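# Flip the gripper housing and return it to its tray

## Task

Turn the loose (unbolted) gripper housing over so it is upside down and set it back in its tray. Its two halves must stay joined, and no part of it may stick out past the tray's open side by more than about a fingernail's width. The tray is free, not fixed: it must end up on all four feet on the raised bench surface, with no foot hanging more than half over an edge. Finally release the housing and pull the grippers away.

## Robot and tools

Robot: two arms, left_arm and right_arm, each with a parallel two-finger gripper and a wrist camera. They face each other across the table. In the scene frame the table centre is the origin, +z is up and the table top is at z = +0.020 m. left_arm's base is at (-0.010, +0.461, +0.039) m on the +y side, quat_wxyz (+0.703, 0, 0, -0.711). right_arm's base is at (-0.012, -0.457, +0.039) m, quat_wxyz (+0.701, 0, 0, +0.713). Both bases have +z up. The arm names do not tell you which side of an image an arm appears on.

Frames: every hand position, orientation, velocity and target in a result is given in that arm's own base frame. Motion offsets are applied along the axes of that arm's current Hand target. On each gripper the fingers point along its +x and close along its y. end_effector_position is the midpoint between the fingers, 3 to 4 cm back from the tips. Only the last 1.5 cm of each inner finger face is flat. Reported positions can be off by a few cm, more at long reach.

Numbers in a row: 14 values, each from -1 to 1, always for both arms. Order is dx, dy, dz, rx, ry, rz, opening for left_arm, then the same seven for right_arm. dx to rz are offsets, not poses, measured from the Hand target the arm had when the action or move began. A value of 1.0 is 0.6 m or 180 degrees. rx, ry, rz form a single rotation vector. Opening is absolute: +1 is fully open (0.080 m), empty fingers touch near -0.78, and anything down to -1 closes no further. Closing from fully open takes at least 0.6 s. Sending 0 for an arm's six pose numbers re-commands its current Hand target. A 0 in the opening slot is a real opening command, so repeat the present opening to leave a gripper alone.

execute_actions(actions, cameras): actions is a list of actions; each action is a table of up to 15 rows, one row per 1/30 s step, and a short table repeats its last row to fill 15 steps (0.5 s). All rows of one action count from that action's start pose; the next action starts from the new Hand target, so repeating an offset keeps moving. An empty list just reports state and images. cameras chooses image sources: cam_left_wrist, cam_right_wrist (672x504 each); omitted, null or ["all"] gives all, [] gives none, an unknown name voids the call.

move(target, speed, blend, opening_speed, blocking, cameras): target is one 14-number row or a list of up to 15 rows; every row in the list counts from the same starting Hand targets. Straight-line paths, all ending together, lasting 0.5 s to 10 s. speed is m/s, 0.002 to 2.4, default 0.25 (rotation up to twice that in rad/s); one value or one per target. blend (m) rounds corners between listed targets. opening_speed (per second on the -1..1 scale, at least 0.2) ramps the openings. Opening changes at later targets apply after everything comes to rest. Paths ignore obstacles and the other arm; faster moves lag and stray more. blocking=false returns after about 0.5 s while motion continues. The result adds a move: line: done (within 8 mm and 2 degrees), off_target, moving, held, blocked (gripper stopped far from its goal, usually by contact; the arm then holds still) or fault; limits=paced means the pose was clipped, limits=held means steps were withheld.

wait(seconds 0 to 10) lets time pass holding commands. stop brakes a running move. zoom_image(camera, region [x0,y0,x1,y1], at most 504x504 px) magnifies the latest image of one wrist camera. read_manual gives licence texts only. finished_scene(scene) ends the scene irrevocably; the goal must hold without the robot.

Controller behaviour: commanded orientation is clipped to within 32 degrees of the measured one each step. Friction and weight can leave the gripper short, low or tilted; small moves may not happen or may drift. Check pose after each move; if short, resend zeros or the missing offset. A stopped arm keeps pressing until commanded elsewhere; command back past the gripper to relieve it. Avoid paths passing near an arm's own base, which can flip shoulder posture.

Gripping: grip_measured uses the opening scale. To grip, command about 0.08 below the reading at first contact for full force; less for a lighter grip. Readings may be off about 1 mm, and under full squeeze read up to about 3 mm narrower than the part.

Result lines: Joint positions per arm (last entry is opening in metres), Joint torques (include gravity), External joint torques (push toward larger joint angle lowers reading; includes friction and held weight), "within noise" joint velocities, Tool commands, Hand target, and MOTOR HOT or fault lines.

Avoid: dropping or releasing moving parts, slamming, hard pushes, knocking the tray off or anything off the table, and arm-to-arm contact (a gripper closing on the other arm's fingers counts). Contact torque at load limits (waist 18.2, shoulder 22.5, elbow 22.4, wrist pitch 5.92, wrist yaw 5.9, wrist roll 5.54 N m) stops the arm 10 s. Long holding, stretched poses or pushing heat motors; at 95 °C the arm is halted. Camera-cable contact counts as touching. Loose objects may occasionally be nudged by outside pushes. Thinking time runs the clock.

Each tool is called after ">>>" as a command line: name --argument value for each argument, lists and objects as JSON in quotes; but a table of rows of numbers goes row by row, as --pt "numbers of a row", without its own name.

## Session

>>> execute_actions --actions '[]'

Scene clock: 0.00 s.
left_arm: end_effector_position=(+0.3164, -0.0233, +0.3187) grip_measured=+1.000 end_effector_quat_wxyz=(+0.950, -0.019, +0.304, +0.065) | right_arm: end_effector_position=(+0.3421, -0.0254, +0.3812) grip_measured=+0.984 end_effector_quat_wxyz=(+0.811, +0.418, +0.267, -0.310)
Joint positions: left_arm=[-0.202 1.158 1.331 -0.82 -0.275 -0.198 0.08] | right_arm=[0.068 1.525 2.013 -1.308 0.329 1.126 0.079]
Joint velocities: within noise
Joint torques (N m): no reading
External joint torques (N m): no reading
Heat: left arm: hottest wrist yaw 33 °C (+0.0 °C/min); right arm: hottest elbow 29 °C (+0.0 °C/min).
Hand target: left_arm +0.3163, -0.0232, +0.3190; +0.951, -0.019, +0.303, +0.065 | right_arm +0.3417, -0.0255, +0.3829; +0.812, +0.419, +0.265, -0.308
Tool commands: left_gripper/opening=+1.0 right_gripper/opening=+0.984185

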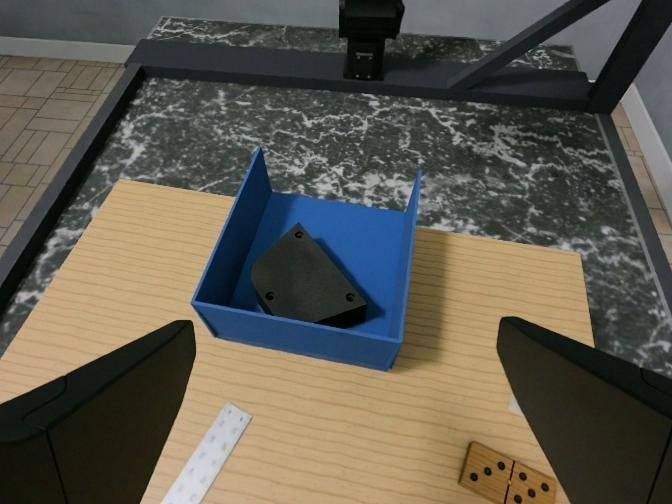

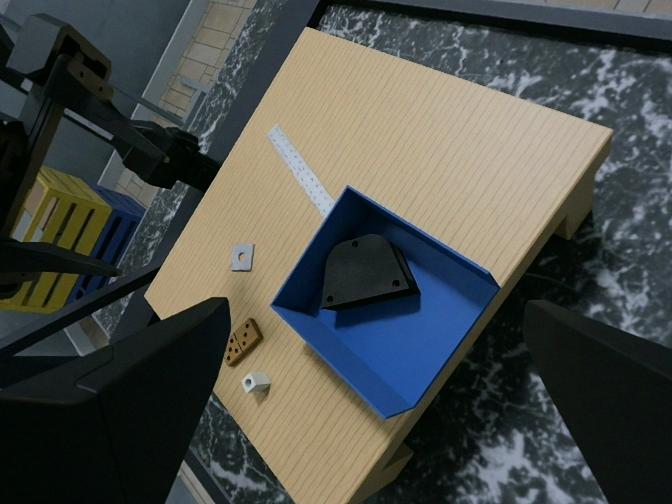

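>>> zoom_image --camera "cam_left_wrist" --region '[180, 130, 440, 390]'

>>> zoom_image --camera "cam_right_wrist" --region '[250, 170, 510, 430]'

>>> zoom_image --camera "cam_right_wrist" --region '[130, 10, 630, 500]'

Scaled by 1.938 from the camera's 672x504 image, which has a finer 960x720 frame.

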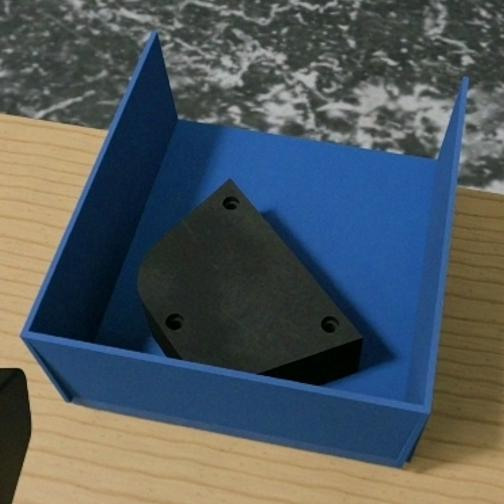

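Scaled by 1.938 from the camera's 672x504 image, which has a finer 960x720 frame.

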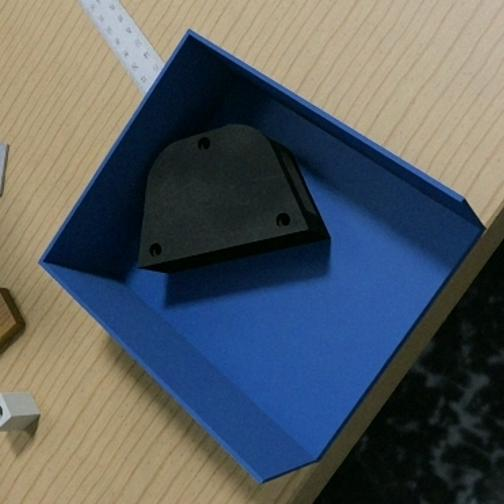

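Scaled by 1.008 from the camera's 672x504 image, which has a finer 960x720 frame.

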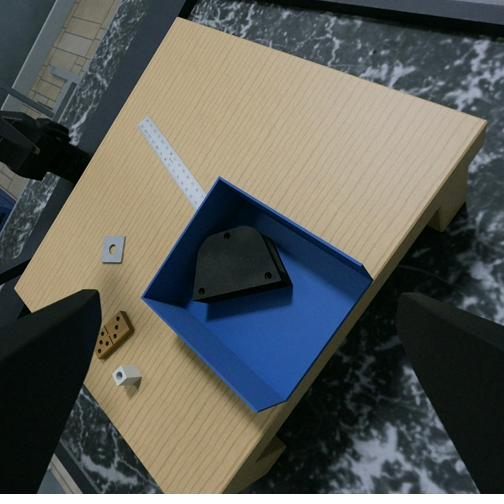

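>>> move --pt "0.155 0.052 0.153 0.0393 0.3025 -0.0215 1 0 0 0 0 0 0 0.984" --pt "0.155 0.052 0.153 0.7285 0.117 -0.376 1 0 0 0 0 0 0 0.984" --speed 0.4

Scene clock: 210.60 s.
left_arm: end_effector_position=(+0.4386, +0.0264, +0.3370) grip_measured=+1.000 end_effector_quat_wxyz=(+0.320, +0.838, +0.173, -0.406) | right_arm: end_effector_position=(+0.3421, -0.0254, +0.3812) grip_measured=+0.984 end_effector_quat_wxyz=(+0.811, +0.418, +0.267, -0.310)
Joint positions: left_arm=[0.063 1.915 2.351 -1.349 0.007 2.448 0.08] | right_arm=[0.068 1.525 2.013 -1.308 0.329 1.126 0.079]
Joint velocities: within noise
Joint torques (N m): left_arm=[-0.38 -7.22 5.12 0.98 -0.04 0.12] | right_arm=[0.03 -5.27 4.51 1.37 0.22 -0.01]
External joint torques (N m): left_arm=[-0.39 0.91 -0.38 -0.29 -0.07 0.15] | right_arm=[0.01 -0.42 -0.69 0.03 0.04 0.02]
Heat: left arm: hottest elbow 33 °C (+0.0 °C/min); right arm: hottest elbow 36 °C (+0.0 °C/min).
Hand target: left_arm +0.4399, +0.0249, +0.3402; +0.268, +0.691, +0.246, -0.625 | right_arm +0.3417, -0.0255, +0.3829; +0.812, +0.419, +0.265, -0.308
Off the commanded pose: left_arm 0.004 m, 38 deg; orientation clipped | right_arm 0.002 m, 0 deg.
joint sent to its limit (left arm) — joint 3 (elbow), upper limit, where the elbow is as straight as it goes. The joint targets are off in orientation, not in position.
move: off_target (left_arm); limits=paced

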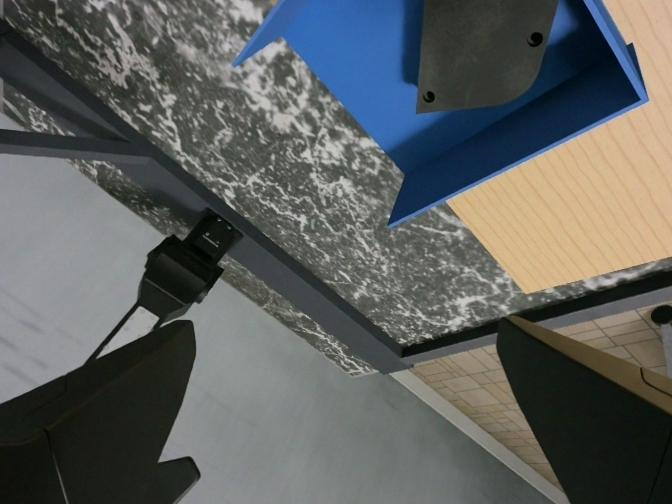

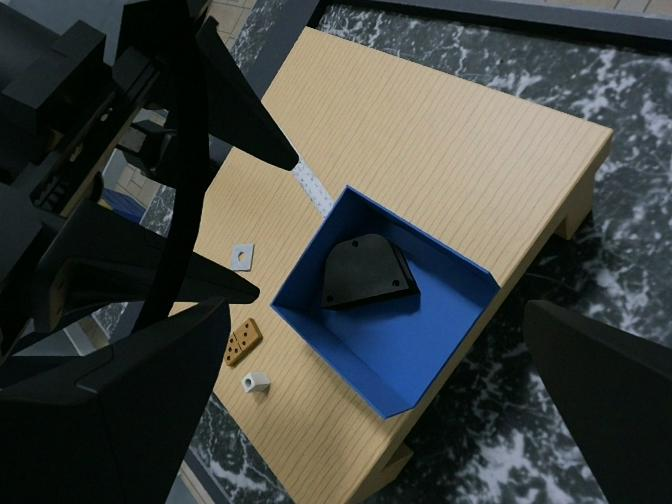

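>>> move --pt "0.1357 -0.0265 0.0668 -0.556 0 0 1 0 0 0 0 0 0 0.984" --pt "0.1357 -0.0265 0.0668 -0.99 0.031 0.136 1 0 0 0 0 0 0 0.984" --speed 0.5

Scene clock: 411.20 s.
left_arm: end_effector_position=(+0.4077, +0.0106, +0.2608) grip_measured=+1.000 end_effector_quat_wxyz=(+0.769, -0.217, +0.524, +0.296) | right_arm: end_effector_position=(+0.3419, -0.0256, +0.3810) grip_measured=+0.984 end_effector_quat_wxyz=(+0.811, +0.418, +0.268, -0.310)
Joint positions: left_arm=[-0.064 1.992 2.258 -1.564 -0.247 -0.786 0.08] | right_arm=[0.068 1.525 2.013 -1.31 0.33 1.126 0.079]
Joint velocities: within noise
Joint torques (N m): left_arm=[-0.22 -7 3.29 0.33 -0.39 -0.17] | right_arm=[0.05 -5.28 4.48 1.43 0.2 0.01]
External joint torques (N m): left_arm=[-0.28 1.69 -2.22 -0.44 -0.19 -0.17] | right_arm=[0.04 -0.45 -0.7 0.1 0.02 0.04]
Heat: left arm: hottest shoulder 35 °C (+1.0 °C/min); right arm: hottest elbow 37 °C (+0.0 °C/min).
Hand target: left_arm +0.4080, +0.0099, +0.2552; +0.762, -0.213, +0.533, +0.301 | right_arm +0.3416, -0.0255, +0.3829; +0.812, +0.419, +0.265, -0.309
Off the commanded pose: left_arm 0.006 m, 2 deg | right_arm 0.002 m, 0 deg.
joint sent to its limit (left arm) — joint 4 (wrist pitch), lower limit. The joint targets still meet the commanded pose.
move: done

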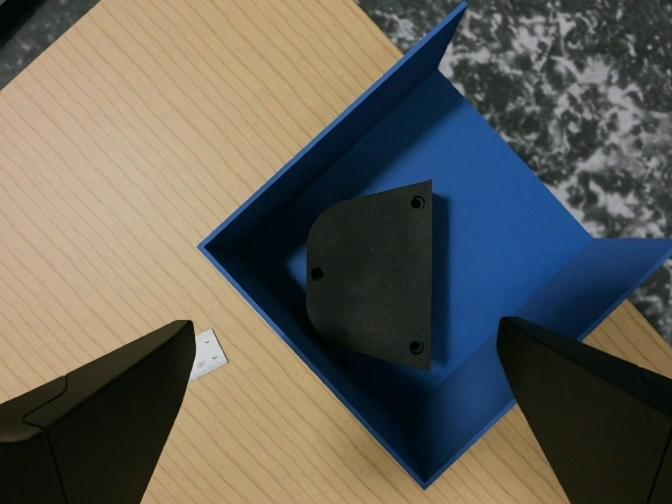

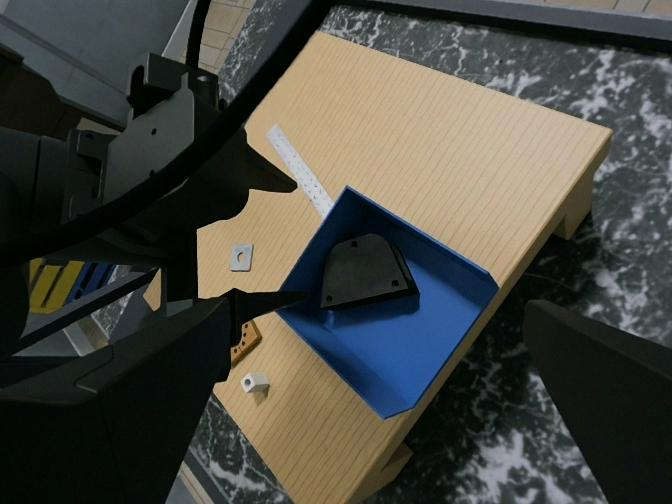

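>>> zoom_image --camera "cam_right_wrist" --region '[310, 220, 430, 320]'

>>> zoom_image --camera "cam_left_wrist" --region '[190, 150, 530, 400]'

Scaled by 4.200 from the camera's 672x504 image, which has a finer 960x720 frame.

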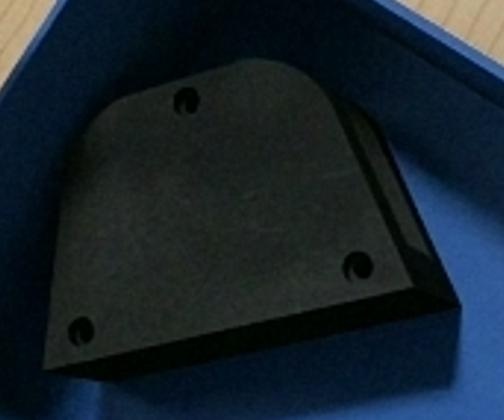

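Scaled by 1.482 from the camera's 672x504 image, which has a finer 960x720 frame.

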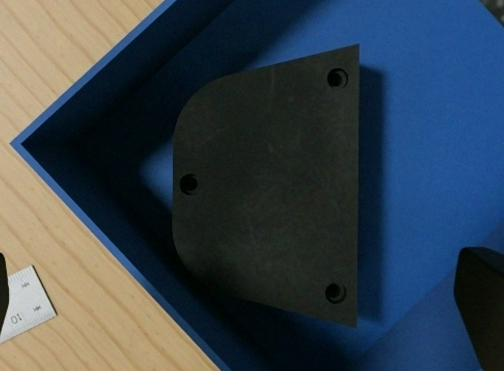

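>>> move --target '[0.05,0.099,0.0202,-0.0058,0.0655,-0.0543,-0.07,0,0,0,0,0,0,0.984]' --speed 0.25

Scene clock: 899.37 s.
left_arm: end_effector_position=(+0.3854, +0.0691, +0.2290) grip_measured=-0.066 end_effector_quat_wxyz=(+0.722, -0.295, +0.586, +0.219) | right_arm: end_effector_position=(+0.3419, -0.0256, +0.3810) grip_measured=+0.984 end_effector_quat_wxyz=(+0.811, +0.418, +0.268, -0.310)
Joint positions: left_arm=[0.205 1.923 2.051 -1.491 0.072 -0.551 0.032] | right_arm=[0.068 1.525 2.013 -1.31 0.33 1.126 0.079]
Joint velocities: within noise
Joint torques (N m): left_arm=[0 -8.94 3.44 0.47 0.1 0.15] | right_arm=[0.08 -5.27 4.49 1.44 0.2 0]
External joint torques (N m): left_arm=[-0.04 -0.38 -2.41 -0.25 0.09 0.14] | right_arm=[0.08 -0.47 -0.67 0.11 0.02 0.03]
Heat: left arm: hottest shoulder 39 °C (+0.0 °C/min); right arm: hottest elbow 38 °C (+0.0 °C/min).
Hand target: left_arm +0.3831, +0.0680, +0.2308; +0.724, -0.294, +0.585, +0.217 | right_arm +0.3416, -0.0255, +0.3829; +0.812, +0.419, +0.265, -0.309
Off the commanded pose: left_arm 0.003 m, 0 deg | right_arm 0.002 m, 0 deg.
move: done

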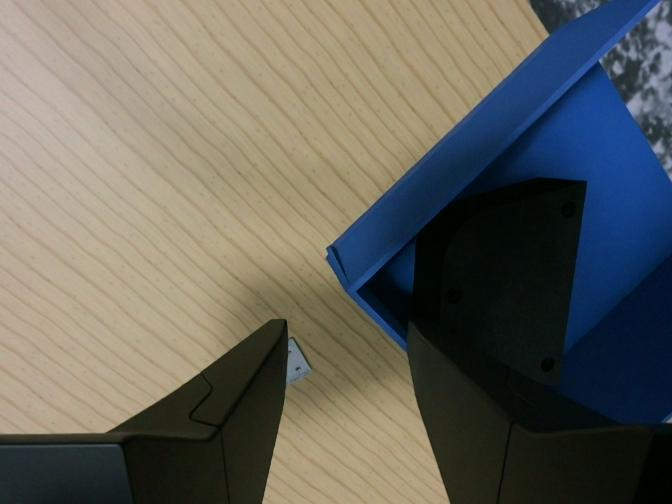

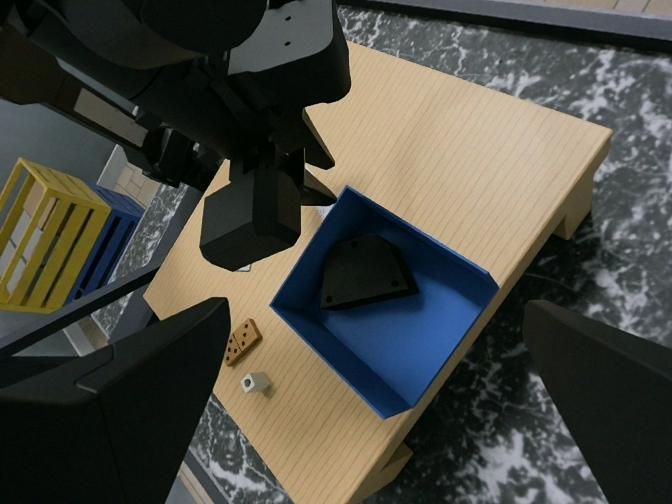

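>>> move --target '[0.0662,0.005,-0.0095,0,0,0,-0.07,0,0,0,0,0,0,0.984]' --speed 0.08

>>> zoom_image --camera "cam_right_wrist" --region '[250, 130, 450, 330]'

Scene clock: 927.20 s.
left_arm: end_effector_position=(+0.3884, +0.0668, +0.1896) grip_measured=-0.066 end_effector_quat_wxyz=(+0.724, -0.294, +0.586, +0.217) | right_arm: end_effector_position=(+0.3419, -0.0256, +0.3810) grip_measured=+0.984 end_effector_quat_wxyz=(+0.811, +0.418, +0.268, -0.310)
Joint positions: left_arm=[0.198 1.881 1.831 -1.309 0.073 -0.553 0.032] | right_arm=[0.068 1.525 2.013 -1.31 0.33 1.126 0.079]
Joint velocities: within noise
Joint torques (N m): left_arm=[-0.26 -8.98 3.59 0.39 0.01 -0.13] | right_arm=[0.08 -5.3 4.49 1.44 0.2 0]
External joint torques (N m): left_arm=[-0.29 -0.67 -2.37 -0.29 0 -0.14] | right_arm=[0.09 -0.45 -0.71 0.11 0.01 0.02]
Heat: left arm: hottest shoulder 38 °C (-1.0 °C/min); right arm: hottest elbow 38 °C (+0.0 °C/min).
Hand target: left_arm +0.3857, +0.0650, +0.1909; +0.724, -0.294, +0.585, +0.217 | right_arm +0.3416, -0.0255, +0.3829; +0.812, +0.419, +0.265, -0.309
Off the commanded pose: left_arm 0.003 m, 0 deg | right_arm 0.002 m, 0 deg.
move: done

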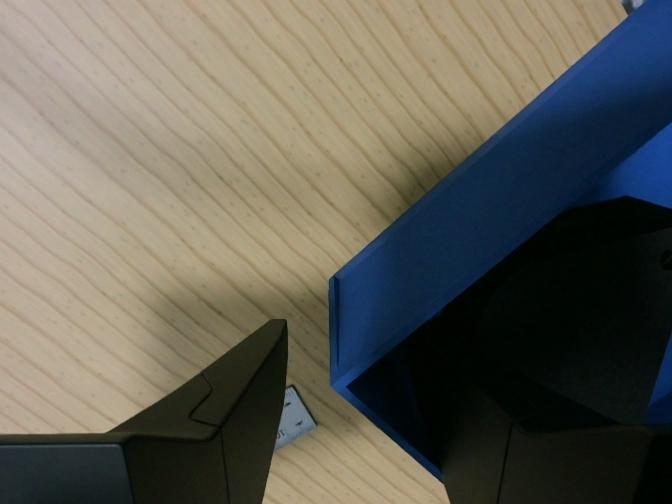

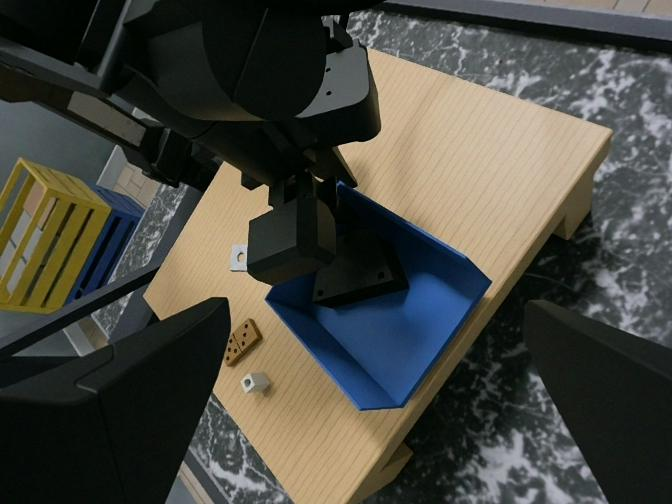

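Scaled by 2.520 from the camera's 672x504 image, which has a finer 960x720 frame.

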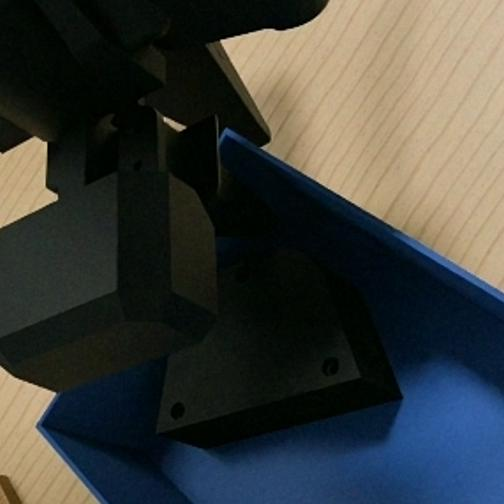

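>>> move --target '[-0.08,0,0,0,0,0,-0.07,0,0,0,0,0,0,0.984]' --speed 0.12

>>> zoom_image --camera "cam_right_wrist" --region '[250, 130, 510, 430]'

Scene clock: 938.17 s.
left_arm: end_effector_position=(+0.3739, +0.0651, +0.2364) grip_measured=-0.066 end_effector_quat_wxyz=(+0.722, -0.294, +0.587, +0.218) | right_arm: end_effector_position=(+0.3419, -0.0256, +0.3810) grip_measured=+0.984 end_effector_quat_wxyz=(+0.811, +0.418, +0.268, -0.310)
Joint positions: left_arm=[0.201 1.881 2.025 -1.507 0.073 -0.551 0.032] | right_arm=[0.068 1.525 2.013 -1.31 0.33 1.126 0.079]
Joint velocities: within noise
Joint torques (N m): left_arm=[0.38 -6.86 5.43 0.27 0.08 0.17] | right_arm=[0.04 -5.32 4.48 1.44 0.2 0.01]
External joint torques (N m): left_arm=[0.37 1.25 -0.32 -0.44 0.07 0.16] | right_arm=[0.05 -0.48 -0.72 0.1 0.01 0.03]
Heat: left arm: hottest shoulder 41 °C (+2.0 °C/min); right arm: hottest elbow 38 °C (+0.0 °C/min).
Hand target: left_arm +0.3751, +0.0664, +0.2377; +0.724, -0.294, +0.585, +0.217 | right_arm +0.3416, -0.0255, +0.3829; +0.812, +0.419, +0.265, -0.309
Off the commanded pose: left_arm 0.002 m, 0 deg | right_arm 0.002 m, 0 deg.
move: done

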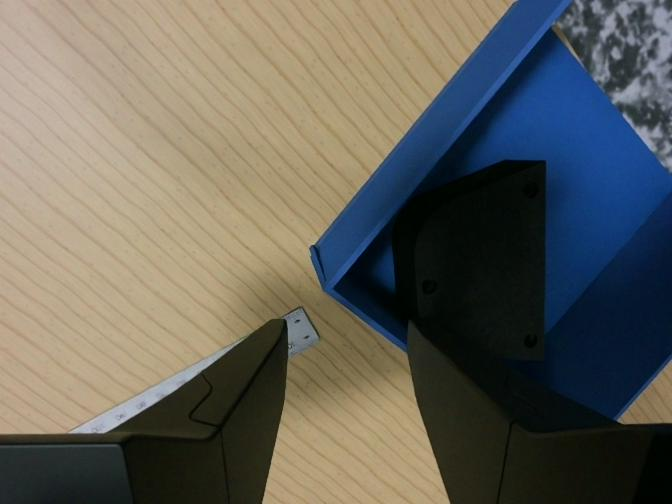

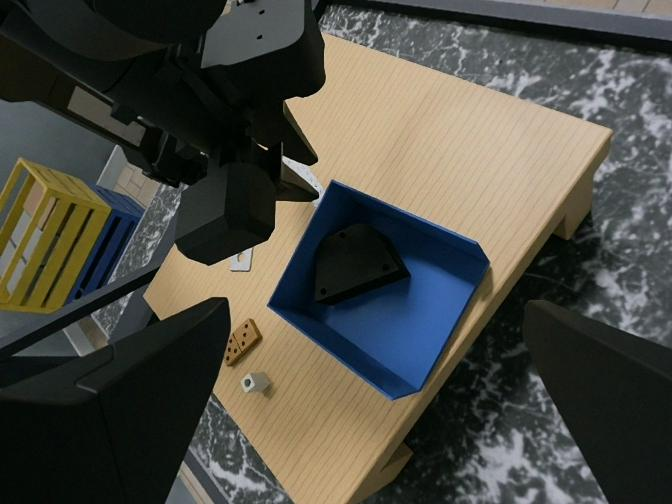

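Scaled by 1.680 from the camera's 672x504 image, which has a finer 960x720 frame.

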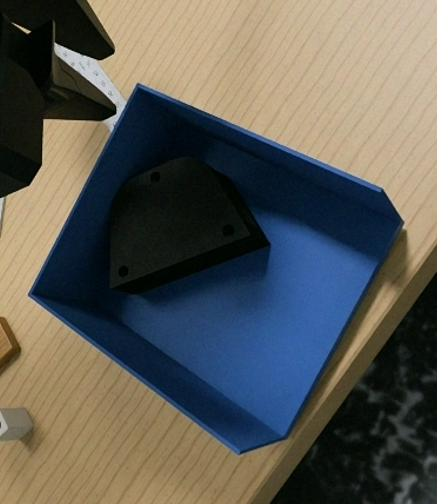

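>>> move --target '[0.083,0.0083,0.0083,0,0,0,-0.07,0,0,0,0,0,0,0.984]' --speed 0.06

>>> zoom_image --camera "cam_right_wrist" --region '[250, 130, 510, 430]'

Scene clock: 966.50 s.
left_arm: end_effector_position=(+0.3884, +0.0714, +0.1901) grip_measured=-0.066 end_effector_quat_wxyz=(+0.725, -0.294, +0.584, +0.217) | right_arm: end_effector_position=(+0.3419, -0.0256, +0.3810) grip_measured=+0.984 end_effector_quat_wxyz=(+0.811, +0.418, +0.268, -0.310)
Joint positions: left_arm=[0.21 1.881 1.832 -1.307 0.074 -0.542 0.032] | right_arm=[0.068 1.525 2.013 -1.31 0.33 1.126 0.079]
Joint velocities: within noise
Joint torques (N m): left_arm=[0.43 -8.16 3.67 0.47 0.1 0.17] | right_arm=[0.08 -5.3 4.48 1.43 0.2 0]
External joint torques (N m): left_arm=[0.41 0.12 -2.27 -0.2 0.09 0.16] | right_arm=[0.09 -0.39 -0.77 0.09 0.01 0.02]
Heat: left arm: hottest shoulder 40 °C (+2.0 °C/min); right arm: hottest elbow 38 °C (+0.0 °C/min).
Hand target: left_arm +0.3865, +0.0721, +0.1890; +0.724, -0.294, +0.585, +0.217 | right_arm +0.3416, -0.0255, +0.3829; +0.812, +0.419, +0.265, -0.309
Off the commanded pose: left_arm 0.002 m, 0 deg | right_arm 0.002 m, 0 deg.
move: done

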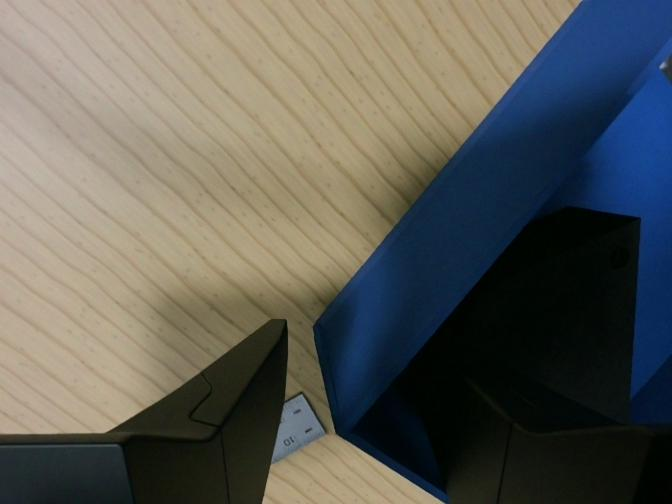

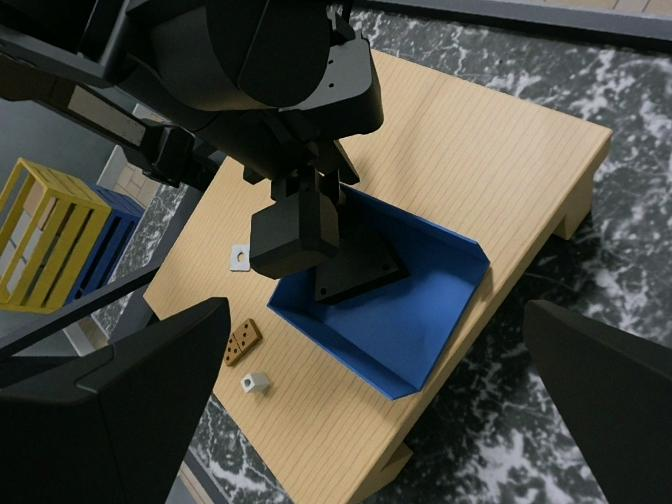

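Scaled by 1.680 from the camera's 672x504 image, which has a finer 960x720 frame.

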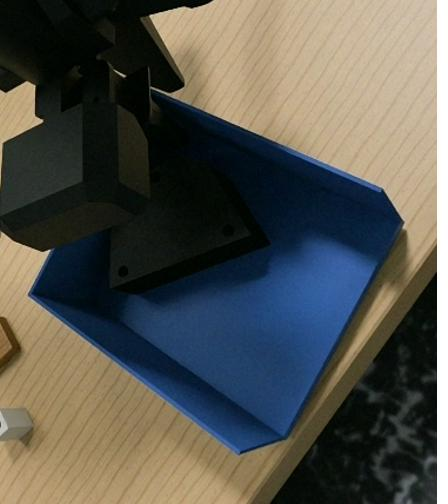

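>>> zoom_image --camera "cam_left_wrist" --region '[320, 200, 672, 504]'

>>> move --target '[0.02,0,0,0,0,0,-0.07,0,0,0,0,0,0,0.984]' --speed 0.04

>>> zoom_image --camera "cam_left_wrist" --region '[320, 200, 672, 504]'

Scaled by 1.432 from the camera's 672x504 image, which has a finer 960x720 frame.

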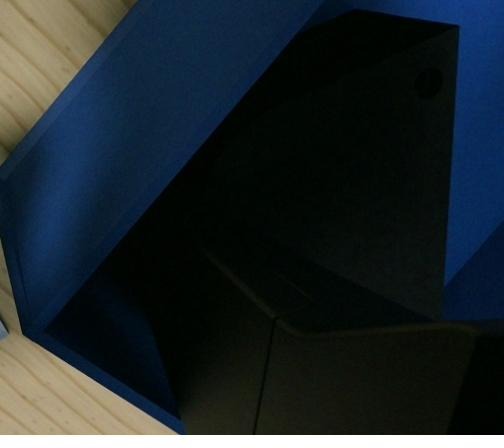

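Scene clock: 975.57 s.
left_arm: end_effector_position=(+0.3909, +0.0719, +0.1795) grip_measured=-0.066 end_effector_quat_wxyz=(+0.726, -0.294, +0.583, +0.217) | right_arm: end_effector_position=(+0.3419, -0.0256, +0.3810) grip_measured=+0.984 end_effector_quat_wxyz=(+0.811, +0.418, +0.268, -0.310)
Joint positions: left_arm=[0.21 1.881 1.789 -1.26 0.074 -0.542 0.032] | right_arm=[0.068 1.525 2.013 -1.31 0.33 1.126 0.079]
Joint velocities: within noise
Joint torques (N m): left_arm=[0.17 -7.93 3.73 0.47 0.08 0.07] | right_arm=[0.07 -5.29 4.46 1.43 0.2 -0.01]
External joint torques (N m): left_arm=[0.17 0.57 -2.39 -0.24 0.06 0.06] | right_arm=[0.08 -0.55 -0.66 0.12 0.02 0.02]
Heat: left arm: hottest shoulder 41 °C (+3.0 °C/min); right arm: hottest elbow 38 °C (+0.0 °C/min).
Hand target: left_arm +0.3892, +0.0717, +0.1773; +0.724, -0.294, +0.585, +0.217 | right_arm +0.3416, -0.0255, +0.3829; +0.812, +0.419, +0.265, -0.309
Off the commanded pose: left_arm 0.003 m, 0 deg | right_arm 0.002 m, 0 deg.
move: done

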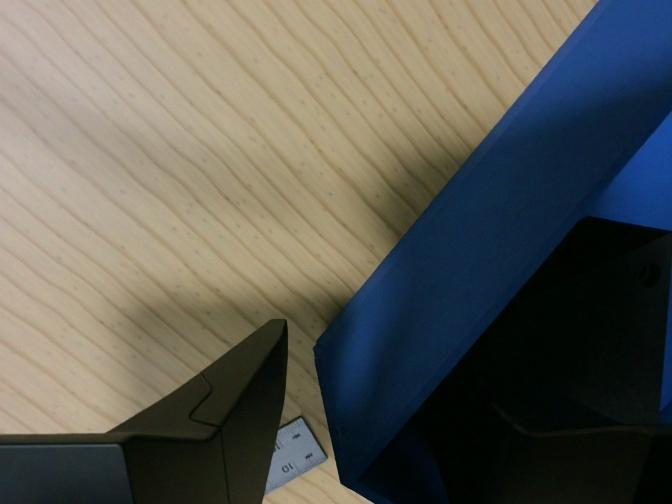

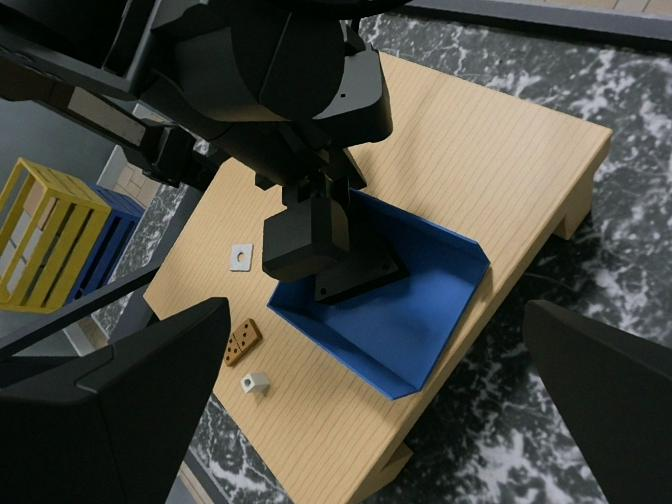

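Scaled by 1.432 from the camera's 672x504 image, which has a finer 960x720 frame.

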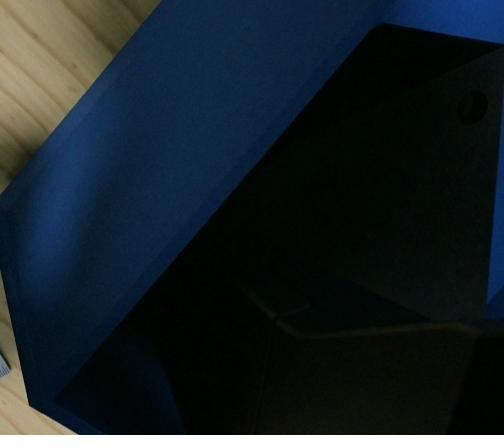

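>>> move --target '[0.0125,-0.0361,0,0,0,0,-0.07,0,0,0,0,0,0,0.984]' --speed 0.04

>>> zoom_image --camera "cam_right_wrist" --region '[250, 130, 510, 430]'

Scene clock: 984.33 s.
left_arm: end_effector_position=(+0.4014, +0.0567, +0.1756) grip_measured=-0.066 end_effector_quat_wxyz=(+0.724, -0.295, +0.585, +0.216) | right_arm: end_effector_position=(+0.3419, -0.0256, +0.3810) grip_measured=+0.984 end_effector_quat_wxyz=(+0.811, +0.418, +0.268, -0.310)
Joint positions: left_arm=[0.165 1.914 1.818 -1.259 0.067 -0.586 0.032] | right_arm=[0.068 1.525 2.013 -1.31 0.33 1.126 0.079]
Joint velocities: within noise
Joint torques (N m): left_arm=[-0.44 -6.35 5.76 0.47 -0.07 -0.15] | right_arm=[0.08 -5.3 4.46 1.43 0.2 0.01]
External joint torques (N m): left_arm=[-0.45 2.35 -0.36 -0.25 -0.08 -0.16] | right_arm=[0.09 -0.31 -0.77 0.12 0.01 0.03]
Heat: left arm: hottest shoulder 42 °C (+5.1 °C/min); right arm: hottest elbow 38 °C (+0.0 °C/min).
Hand target: left_arm +0.4050, +0.0556, +0.1736; +0.724, -0.294, +0.585, +0.217 | right_arm +0.3416, -0.0255, +0.3829; +0.812, +0.419, +0.265, -0.309
Off the commanded pose: left_arm 0.004 m, 0 deg | right_arm 0.002 m, 0 deg.
move: done

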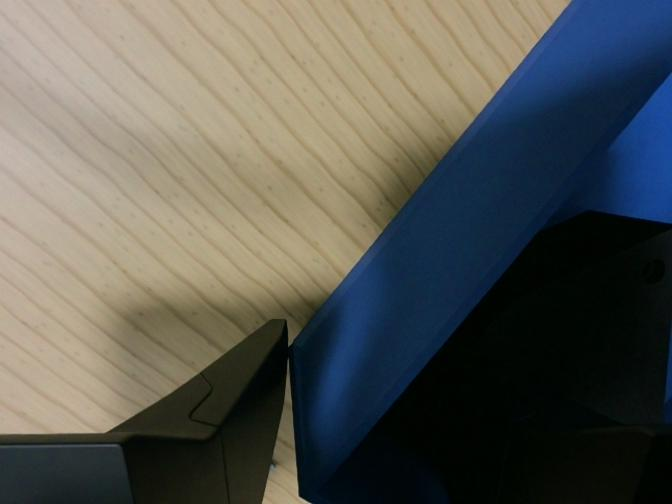

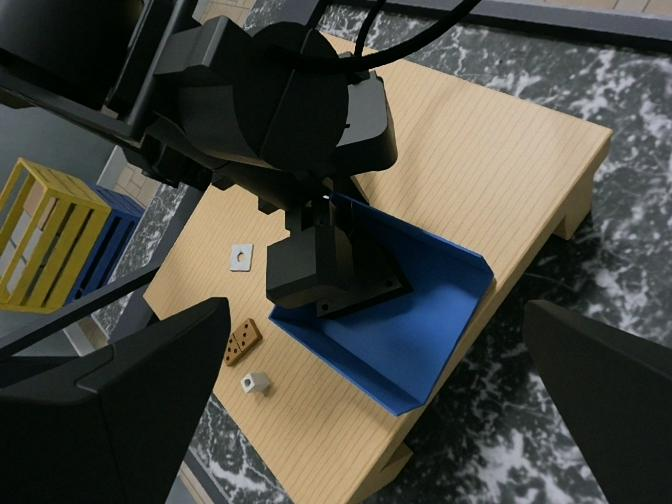

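Scaled by 1.680 from the camera's 672x504 image, which has a finer 960x720 frame.

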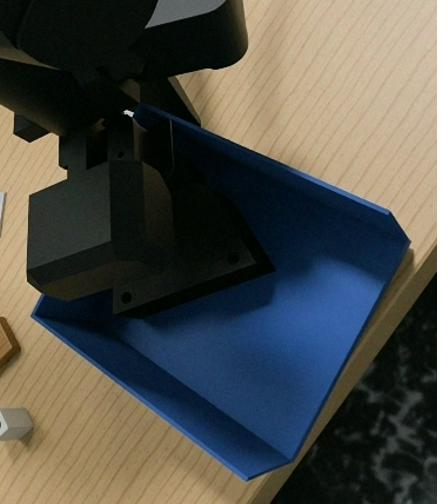

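>>> move --target '[0,0,0,0,0,0,0.6,0,0,0,0,0,0,0.984]' --opening_speed 0.4

>>> zoom_image --camera "cam_right_wrist" --region '[250, 130, 510, 430]'

Scene clock: 1004.83 s.
left_arm: end_effector_position=(+0.4017, +0.0562, +0.1758) grip_measured=+0.595 end_effector_quat_wxyz=(+0.725, -0.294, +0.585, +0.216) | right_arm: end_effector_position=(+0.3419, -0.0256, +0.3810) grip_measured=+0.984 end_effector_quat_wxyz=(+0.811, +0.418, +0.268, -0.310)
Joint positions: left_arm=[0.164 1.914 1.82 -1.259 0.067 -0.587 0.062] | right_arm=[0.068 1.525 2.013 -1.31 0.33 1.126 0.079]
Joint velocities: within noise
Joint torques (N m): left_arm=[-0.29 -6.38 5.76 0.46 -0.07 -0.14] | right_arm=[0.07 -5.32 4.49 1.44 0.2 0]
External joint torques (N m): left_arm=[-0.33 2.36 -0.36 -0.25 -0.08 -0.15] | right_arm=[0.06 -0.55 -0.64 0.13 0.02 0.02]
Heat: left arm: hottest shoulder 40 °C (-1.0 °C/min); right arm: hottest elbow 38 °C (+0.0 °C/min).
Hand target: left_arm +0.4050, +0.0555, +0.1736; +0.724, -0.294, +0.585, +0.217 | right_arm +0.3416, -0.0255, +0.3829; +0.812, +0.419, +0.265, -0.309
Off the commanded pose: left_arm 0.004 m, 0 deg | right_arm 0.002 m, 0 deg.
move: done

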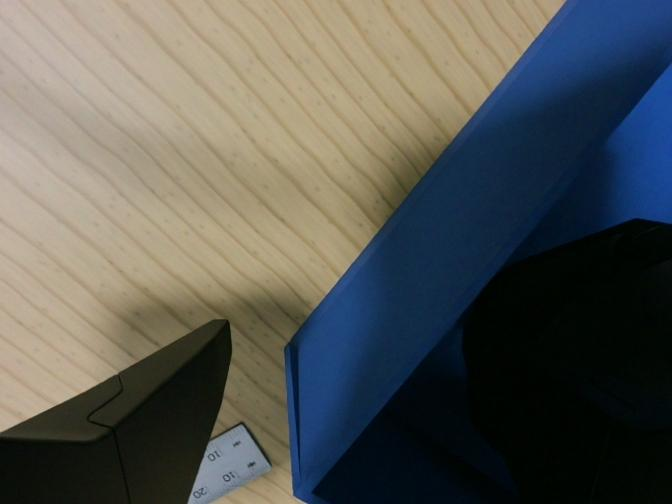

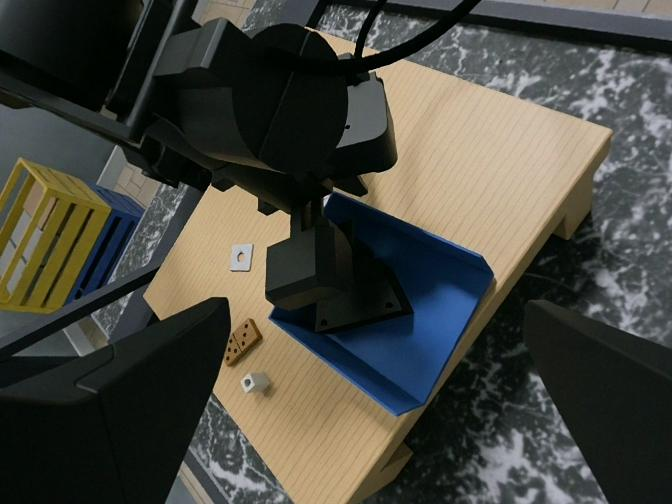

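Scaled by 1.680 from the camera's 672x504 image, which has a finer 960x720 frame.

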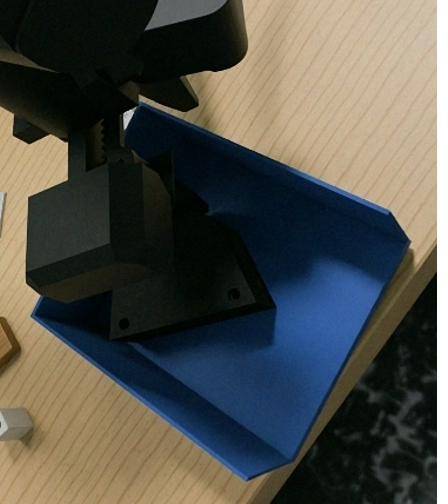

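>>> move --pt "-0.092 0.006 0 0 0 0 0.6 0 0 0 0 0 0 0.984" --pt "-0.1413 -0.0785 -0.0285 0.0058 -0.0655 0.0543 0.6 0 0 0 0 0 0 0.984" --speed '[0.1,0.2]'

>>> zoom_image --camera "cam_left_wrist" --region '[150, 0, 654, 504]'

Scene clock: 1034.10 s.
left_arm: end_effector_position=(+0.4022, +0.0112, +0.2639) grip_measured=+0.596 end_effector_quat_wxyz=(+0.770, -0.215, +0.524, +0.293) | right_arm: end_effector_position=(+0.3419, -0.0256, +0.3810) grip_measured=+0.984 end_effector_quat_wxyz=(+0.811, +0.418, +0.268, -0.310)
Joint positions: left_arm=[-0.063 1.969 2.237 -1.564 -0.246 -0.777 0.062] | right_arm=[0.068 1.525 2.013 -1.31 0.33 1.126 0.079]
Joint velocities: within noise
Joint torques (N m): left_arm=[0.14 -6.29 5.2 0.33 -0.39 -0.16] | right_arm=[0.03 -5.31 4.44 1.43 0.2 -0.01]
External joint torques (N m): left_arm=[0.05 2.39 -0.38 -0.43 -0.18 -0.16] | right_arm=[0.05 -0.46 -0.74 0.1 0.02 0.02]
Heat: left arm: hottest shoulder 39 °C (-2.0 °C/min); right arm: hottest elbow 38 °C (+0.0 °C/min).
Hand target: left_arm +0.4050, +0.0119, +0.2619; +0.762, -0.213, +0.533, +0.301 | right_arm +0.3416, -0.0255, +0.3829; +0.812, +0.419, +0.265, -0.309
Off the commanded pose: left_arm 0.003 m, 2 deg | right_arm 0.002 m, 0 deg.
joint sent to its limit (left arm) — joint 4 (wrist pitch), lower limit. The joint targets still meet the commanded pose.
move: done

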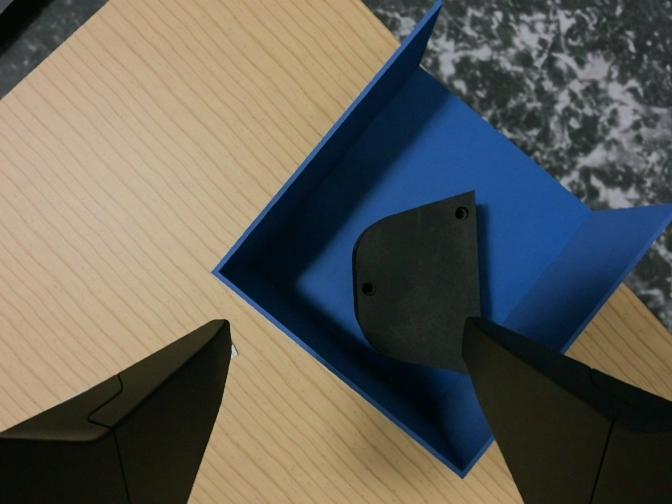

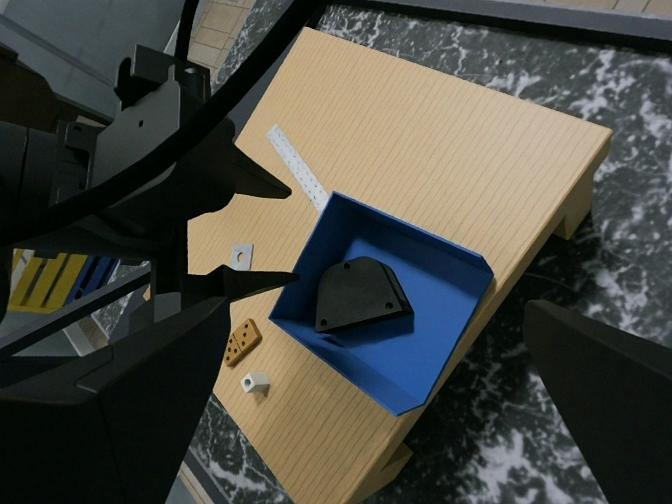

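Scaled by 1.000.

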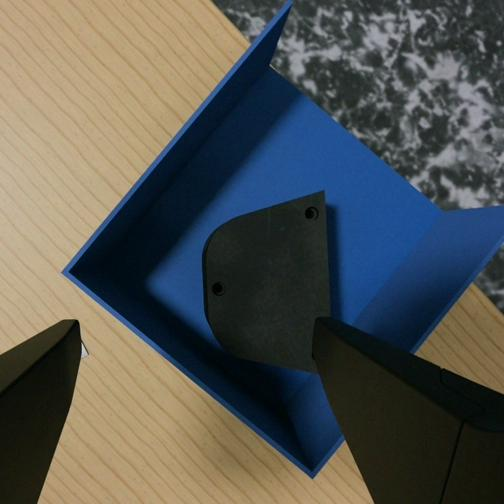

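>>> move --target '[0.0593,-0.05,0.0015,-0.0117,0.0274,0.0049,0.69,0,0,0,0,0,0,0.984]' --speed 0.15

>>> zoom_image --camera "cam_right_wrist" --region '[230, 130, 510, 430]'

Scene clock: 1092.37 s.
left_arm: end_effector_position=(+0.4327, +0.0006, +0.2314) grip_measured=+0.686 end_effector_quat_wxyz=(+0.748, -0.239, +0.543, +0.298) | right_arm: end_effector_position=(+0.3419, -0.0256, +0.3810) grip_measured=+0.984 end_effector_quat_wxyz=(+0.811, +0.418, +0.268, -0.310)
Joint positions: left_arm=[-0.069 2.117 2.337 -1.564 -0.203 -0.835 0.066] | right_arm=[0.068 1.525 2.013 -1.31 0.33 1.126 0.079]
Joint velocities: within noise
Joint torques (N m): left_arm=[-0.23 -7.4 5.13 0.26 -0.11 -0.17] | right_arm=[0.08 -5.27 4.46 1.43 0.2 0]
External joint torques (N m): left_arm=[-0.19 2.32 -0.48 -0.43 0.07 -0.17] | right_arm=[0.07 -0.36 -0.77 0.1 0.01 0.02]
Heat: left arm: hottest shoulder 35 °C (-4.0 °C/min); right arm: hottest elbow 38 °C (+0.0 °C/min).
Hand target: left_arm +0.4351, -0.0011, +0.2291; +0.732, -0.235, +0.561, +0.307 | right_arm +0.3416, -0.0255, +0.3829; +0.812, +0.419, +0.265, -0.309
Off the commanded pose: left_arm 0.004 m, 3 deg | right_arm 0.002 m, 0 deg.
joint sent to its limit (left arm) — joint 4 (wrist pitch), lower limit. The joint targets are off in orientation, not in position.
move: off_target (left_arm)

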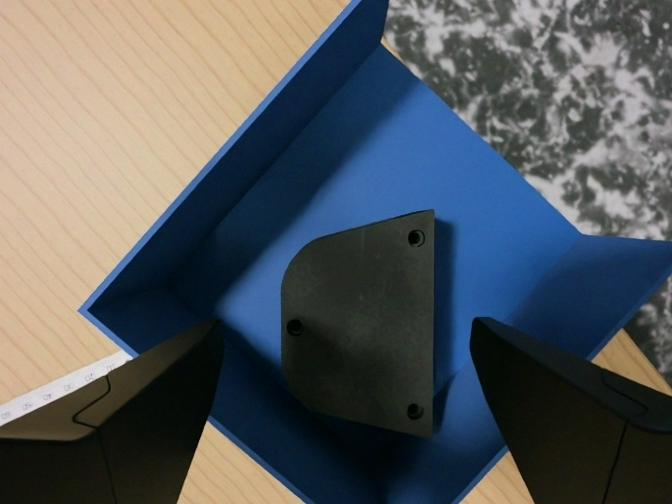

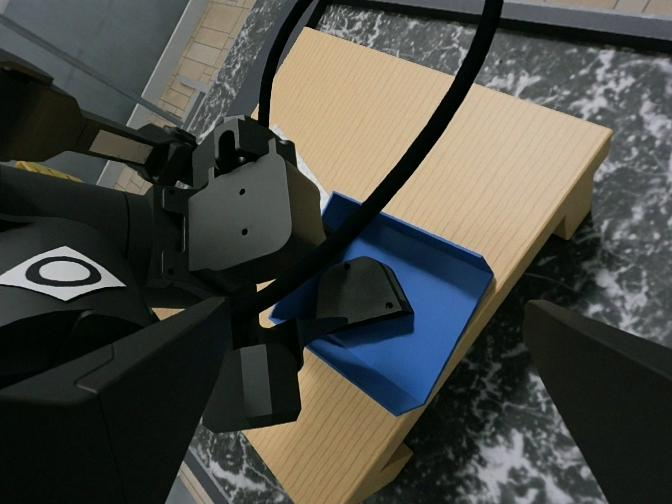

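Scaled by 1.680 from the camera's 672x504 image, which has a finer 960x720 frame.

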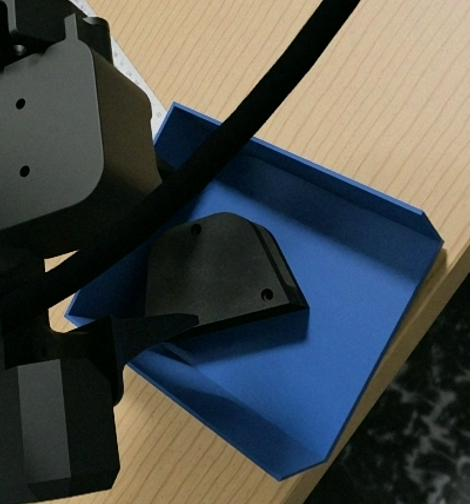

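>>> move --target '[0.0483,-0.005,-0.013,0,0,0,0.69,0,0,0,0,0,0,0.984]' --speed 0.08

>>> zoom_image --camera "cam_right_wrist" --region '[230, 130, 510, 430]'

Scene clock: 1116.00 s.
left_arm: end_effector_position=(+0.4366, -0.0012, +0.2071) grip_measured=+0.686 end_effector_quat_wxyz=(+0.738, -0.238, +0.554, +0.305) | right_arm: end_effector_position=(+0.3419, -0.0256, +0.3810) grip_measured=+0.984 end_effector_quat_wxyz=(+0.811, +0.418, +0.268, -0.310)
Joint positions: left_arm=[-0.072 2.125 2.251 -1.505 -0.202 -0.849 0.066] | right_arm=[0.068 1.525 2.013 -1.31 0.33 1.126 0.079]
Joint velocities: within noise
Joint torques (N m): left_arm=[-0.28 -7.54 3.46 0.42 -0.11 -0.17] | right_arm=[0.09 -5.34 4.47 1.43 0.2 -0.01]
External joint torques (N m): left_arm=[-0.24 2.38 -2.33 -0.24 0.06 -0.17] | right_arm=[0.07 -0.51 -0.67 0.13 0.02 0.01]
Heat: left arm: hottest shoulder 37 °C (+1.0 °C/min); right arm: hottest elbow 38 °C (+0.0 °C/min).
Hand target: left_arm +0.4371, -0.0030, +0.1990; +0.732, -0.235, +0.561, +0.307 | right_arm +0.3416, -0.0255, +0.3829; +0.812, +0.419, +0.265, -0.309
Off the commanded pose: left_arm 0.008 m, 1 deg | right_arm 0.002 m, 0 deg.
move: done

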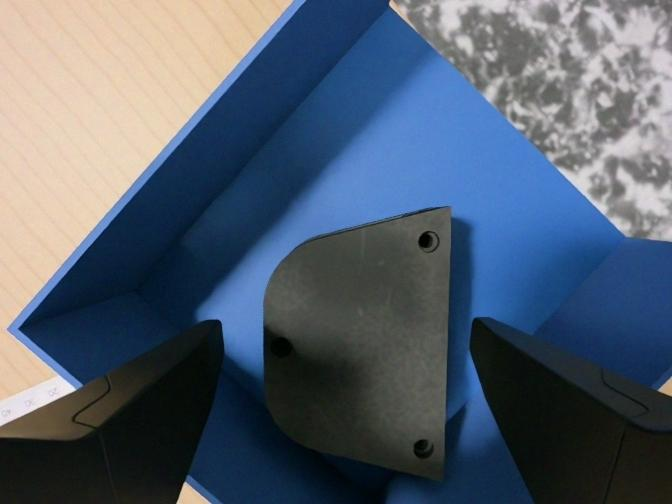

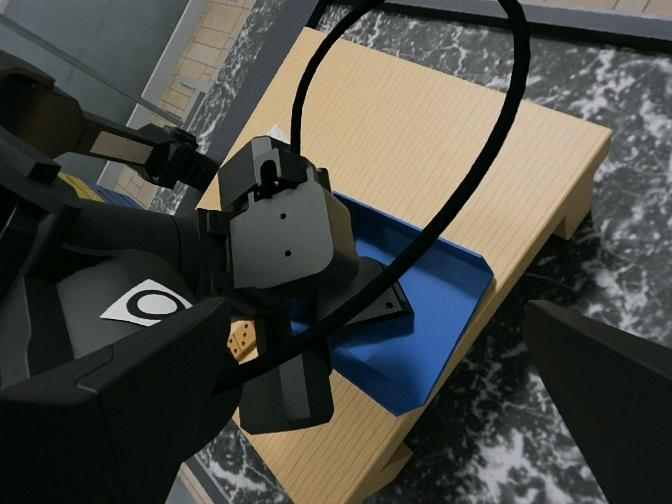

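Scaled by 1.680 from the camera's 672x504 image, which has a finer 960x720 frame.

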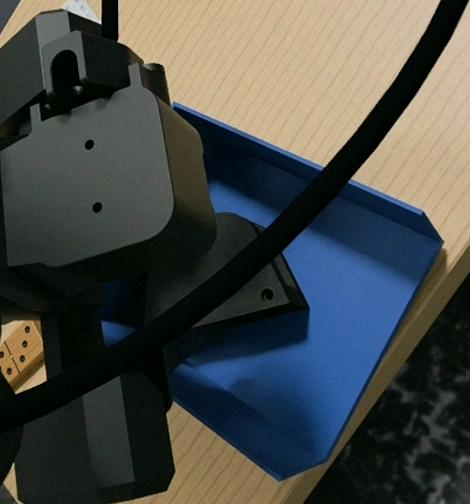

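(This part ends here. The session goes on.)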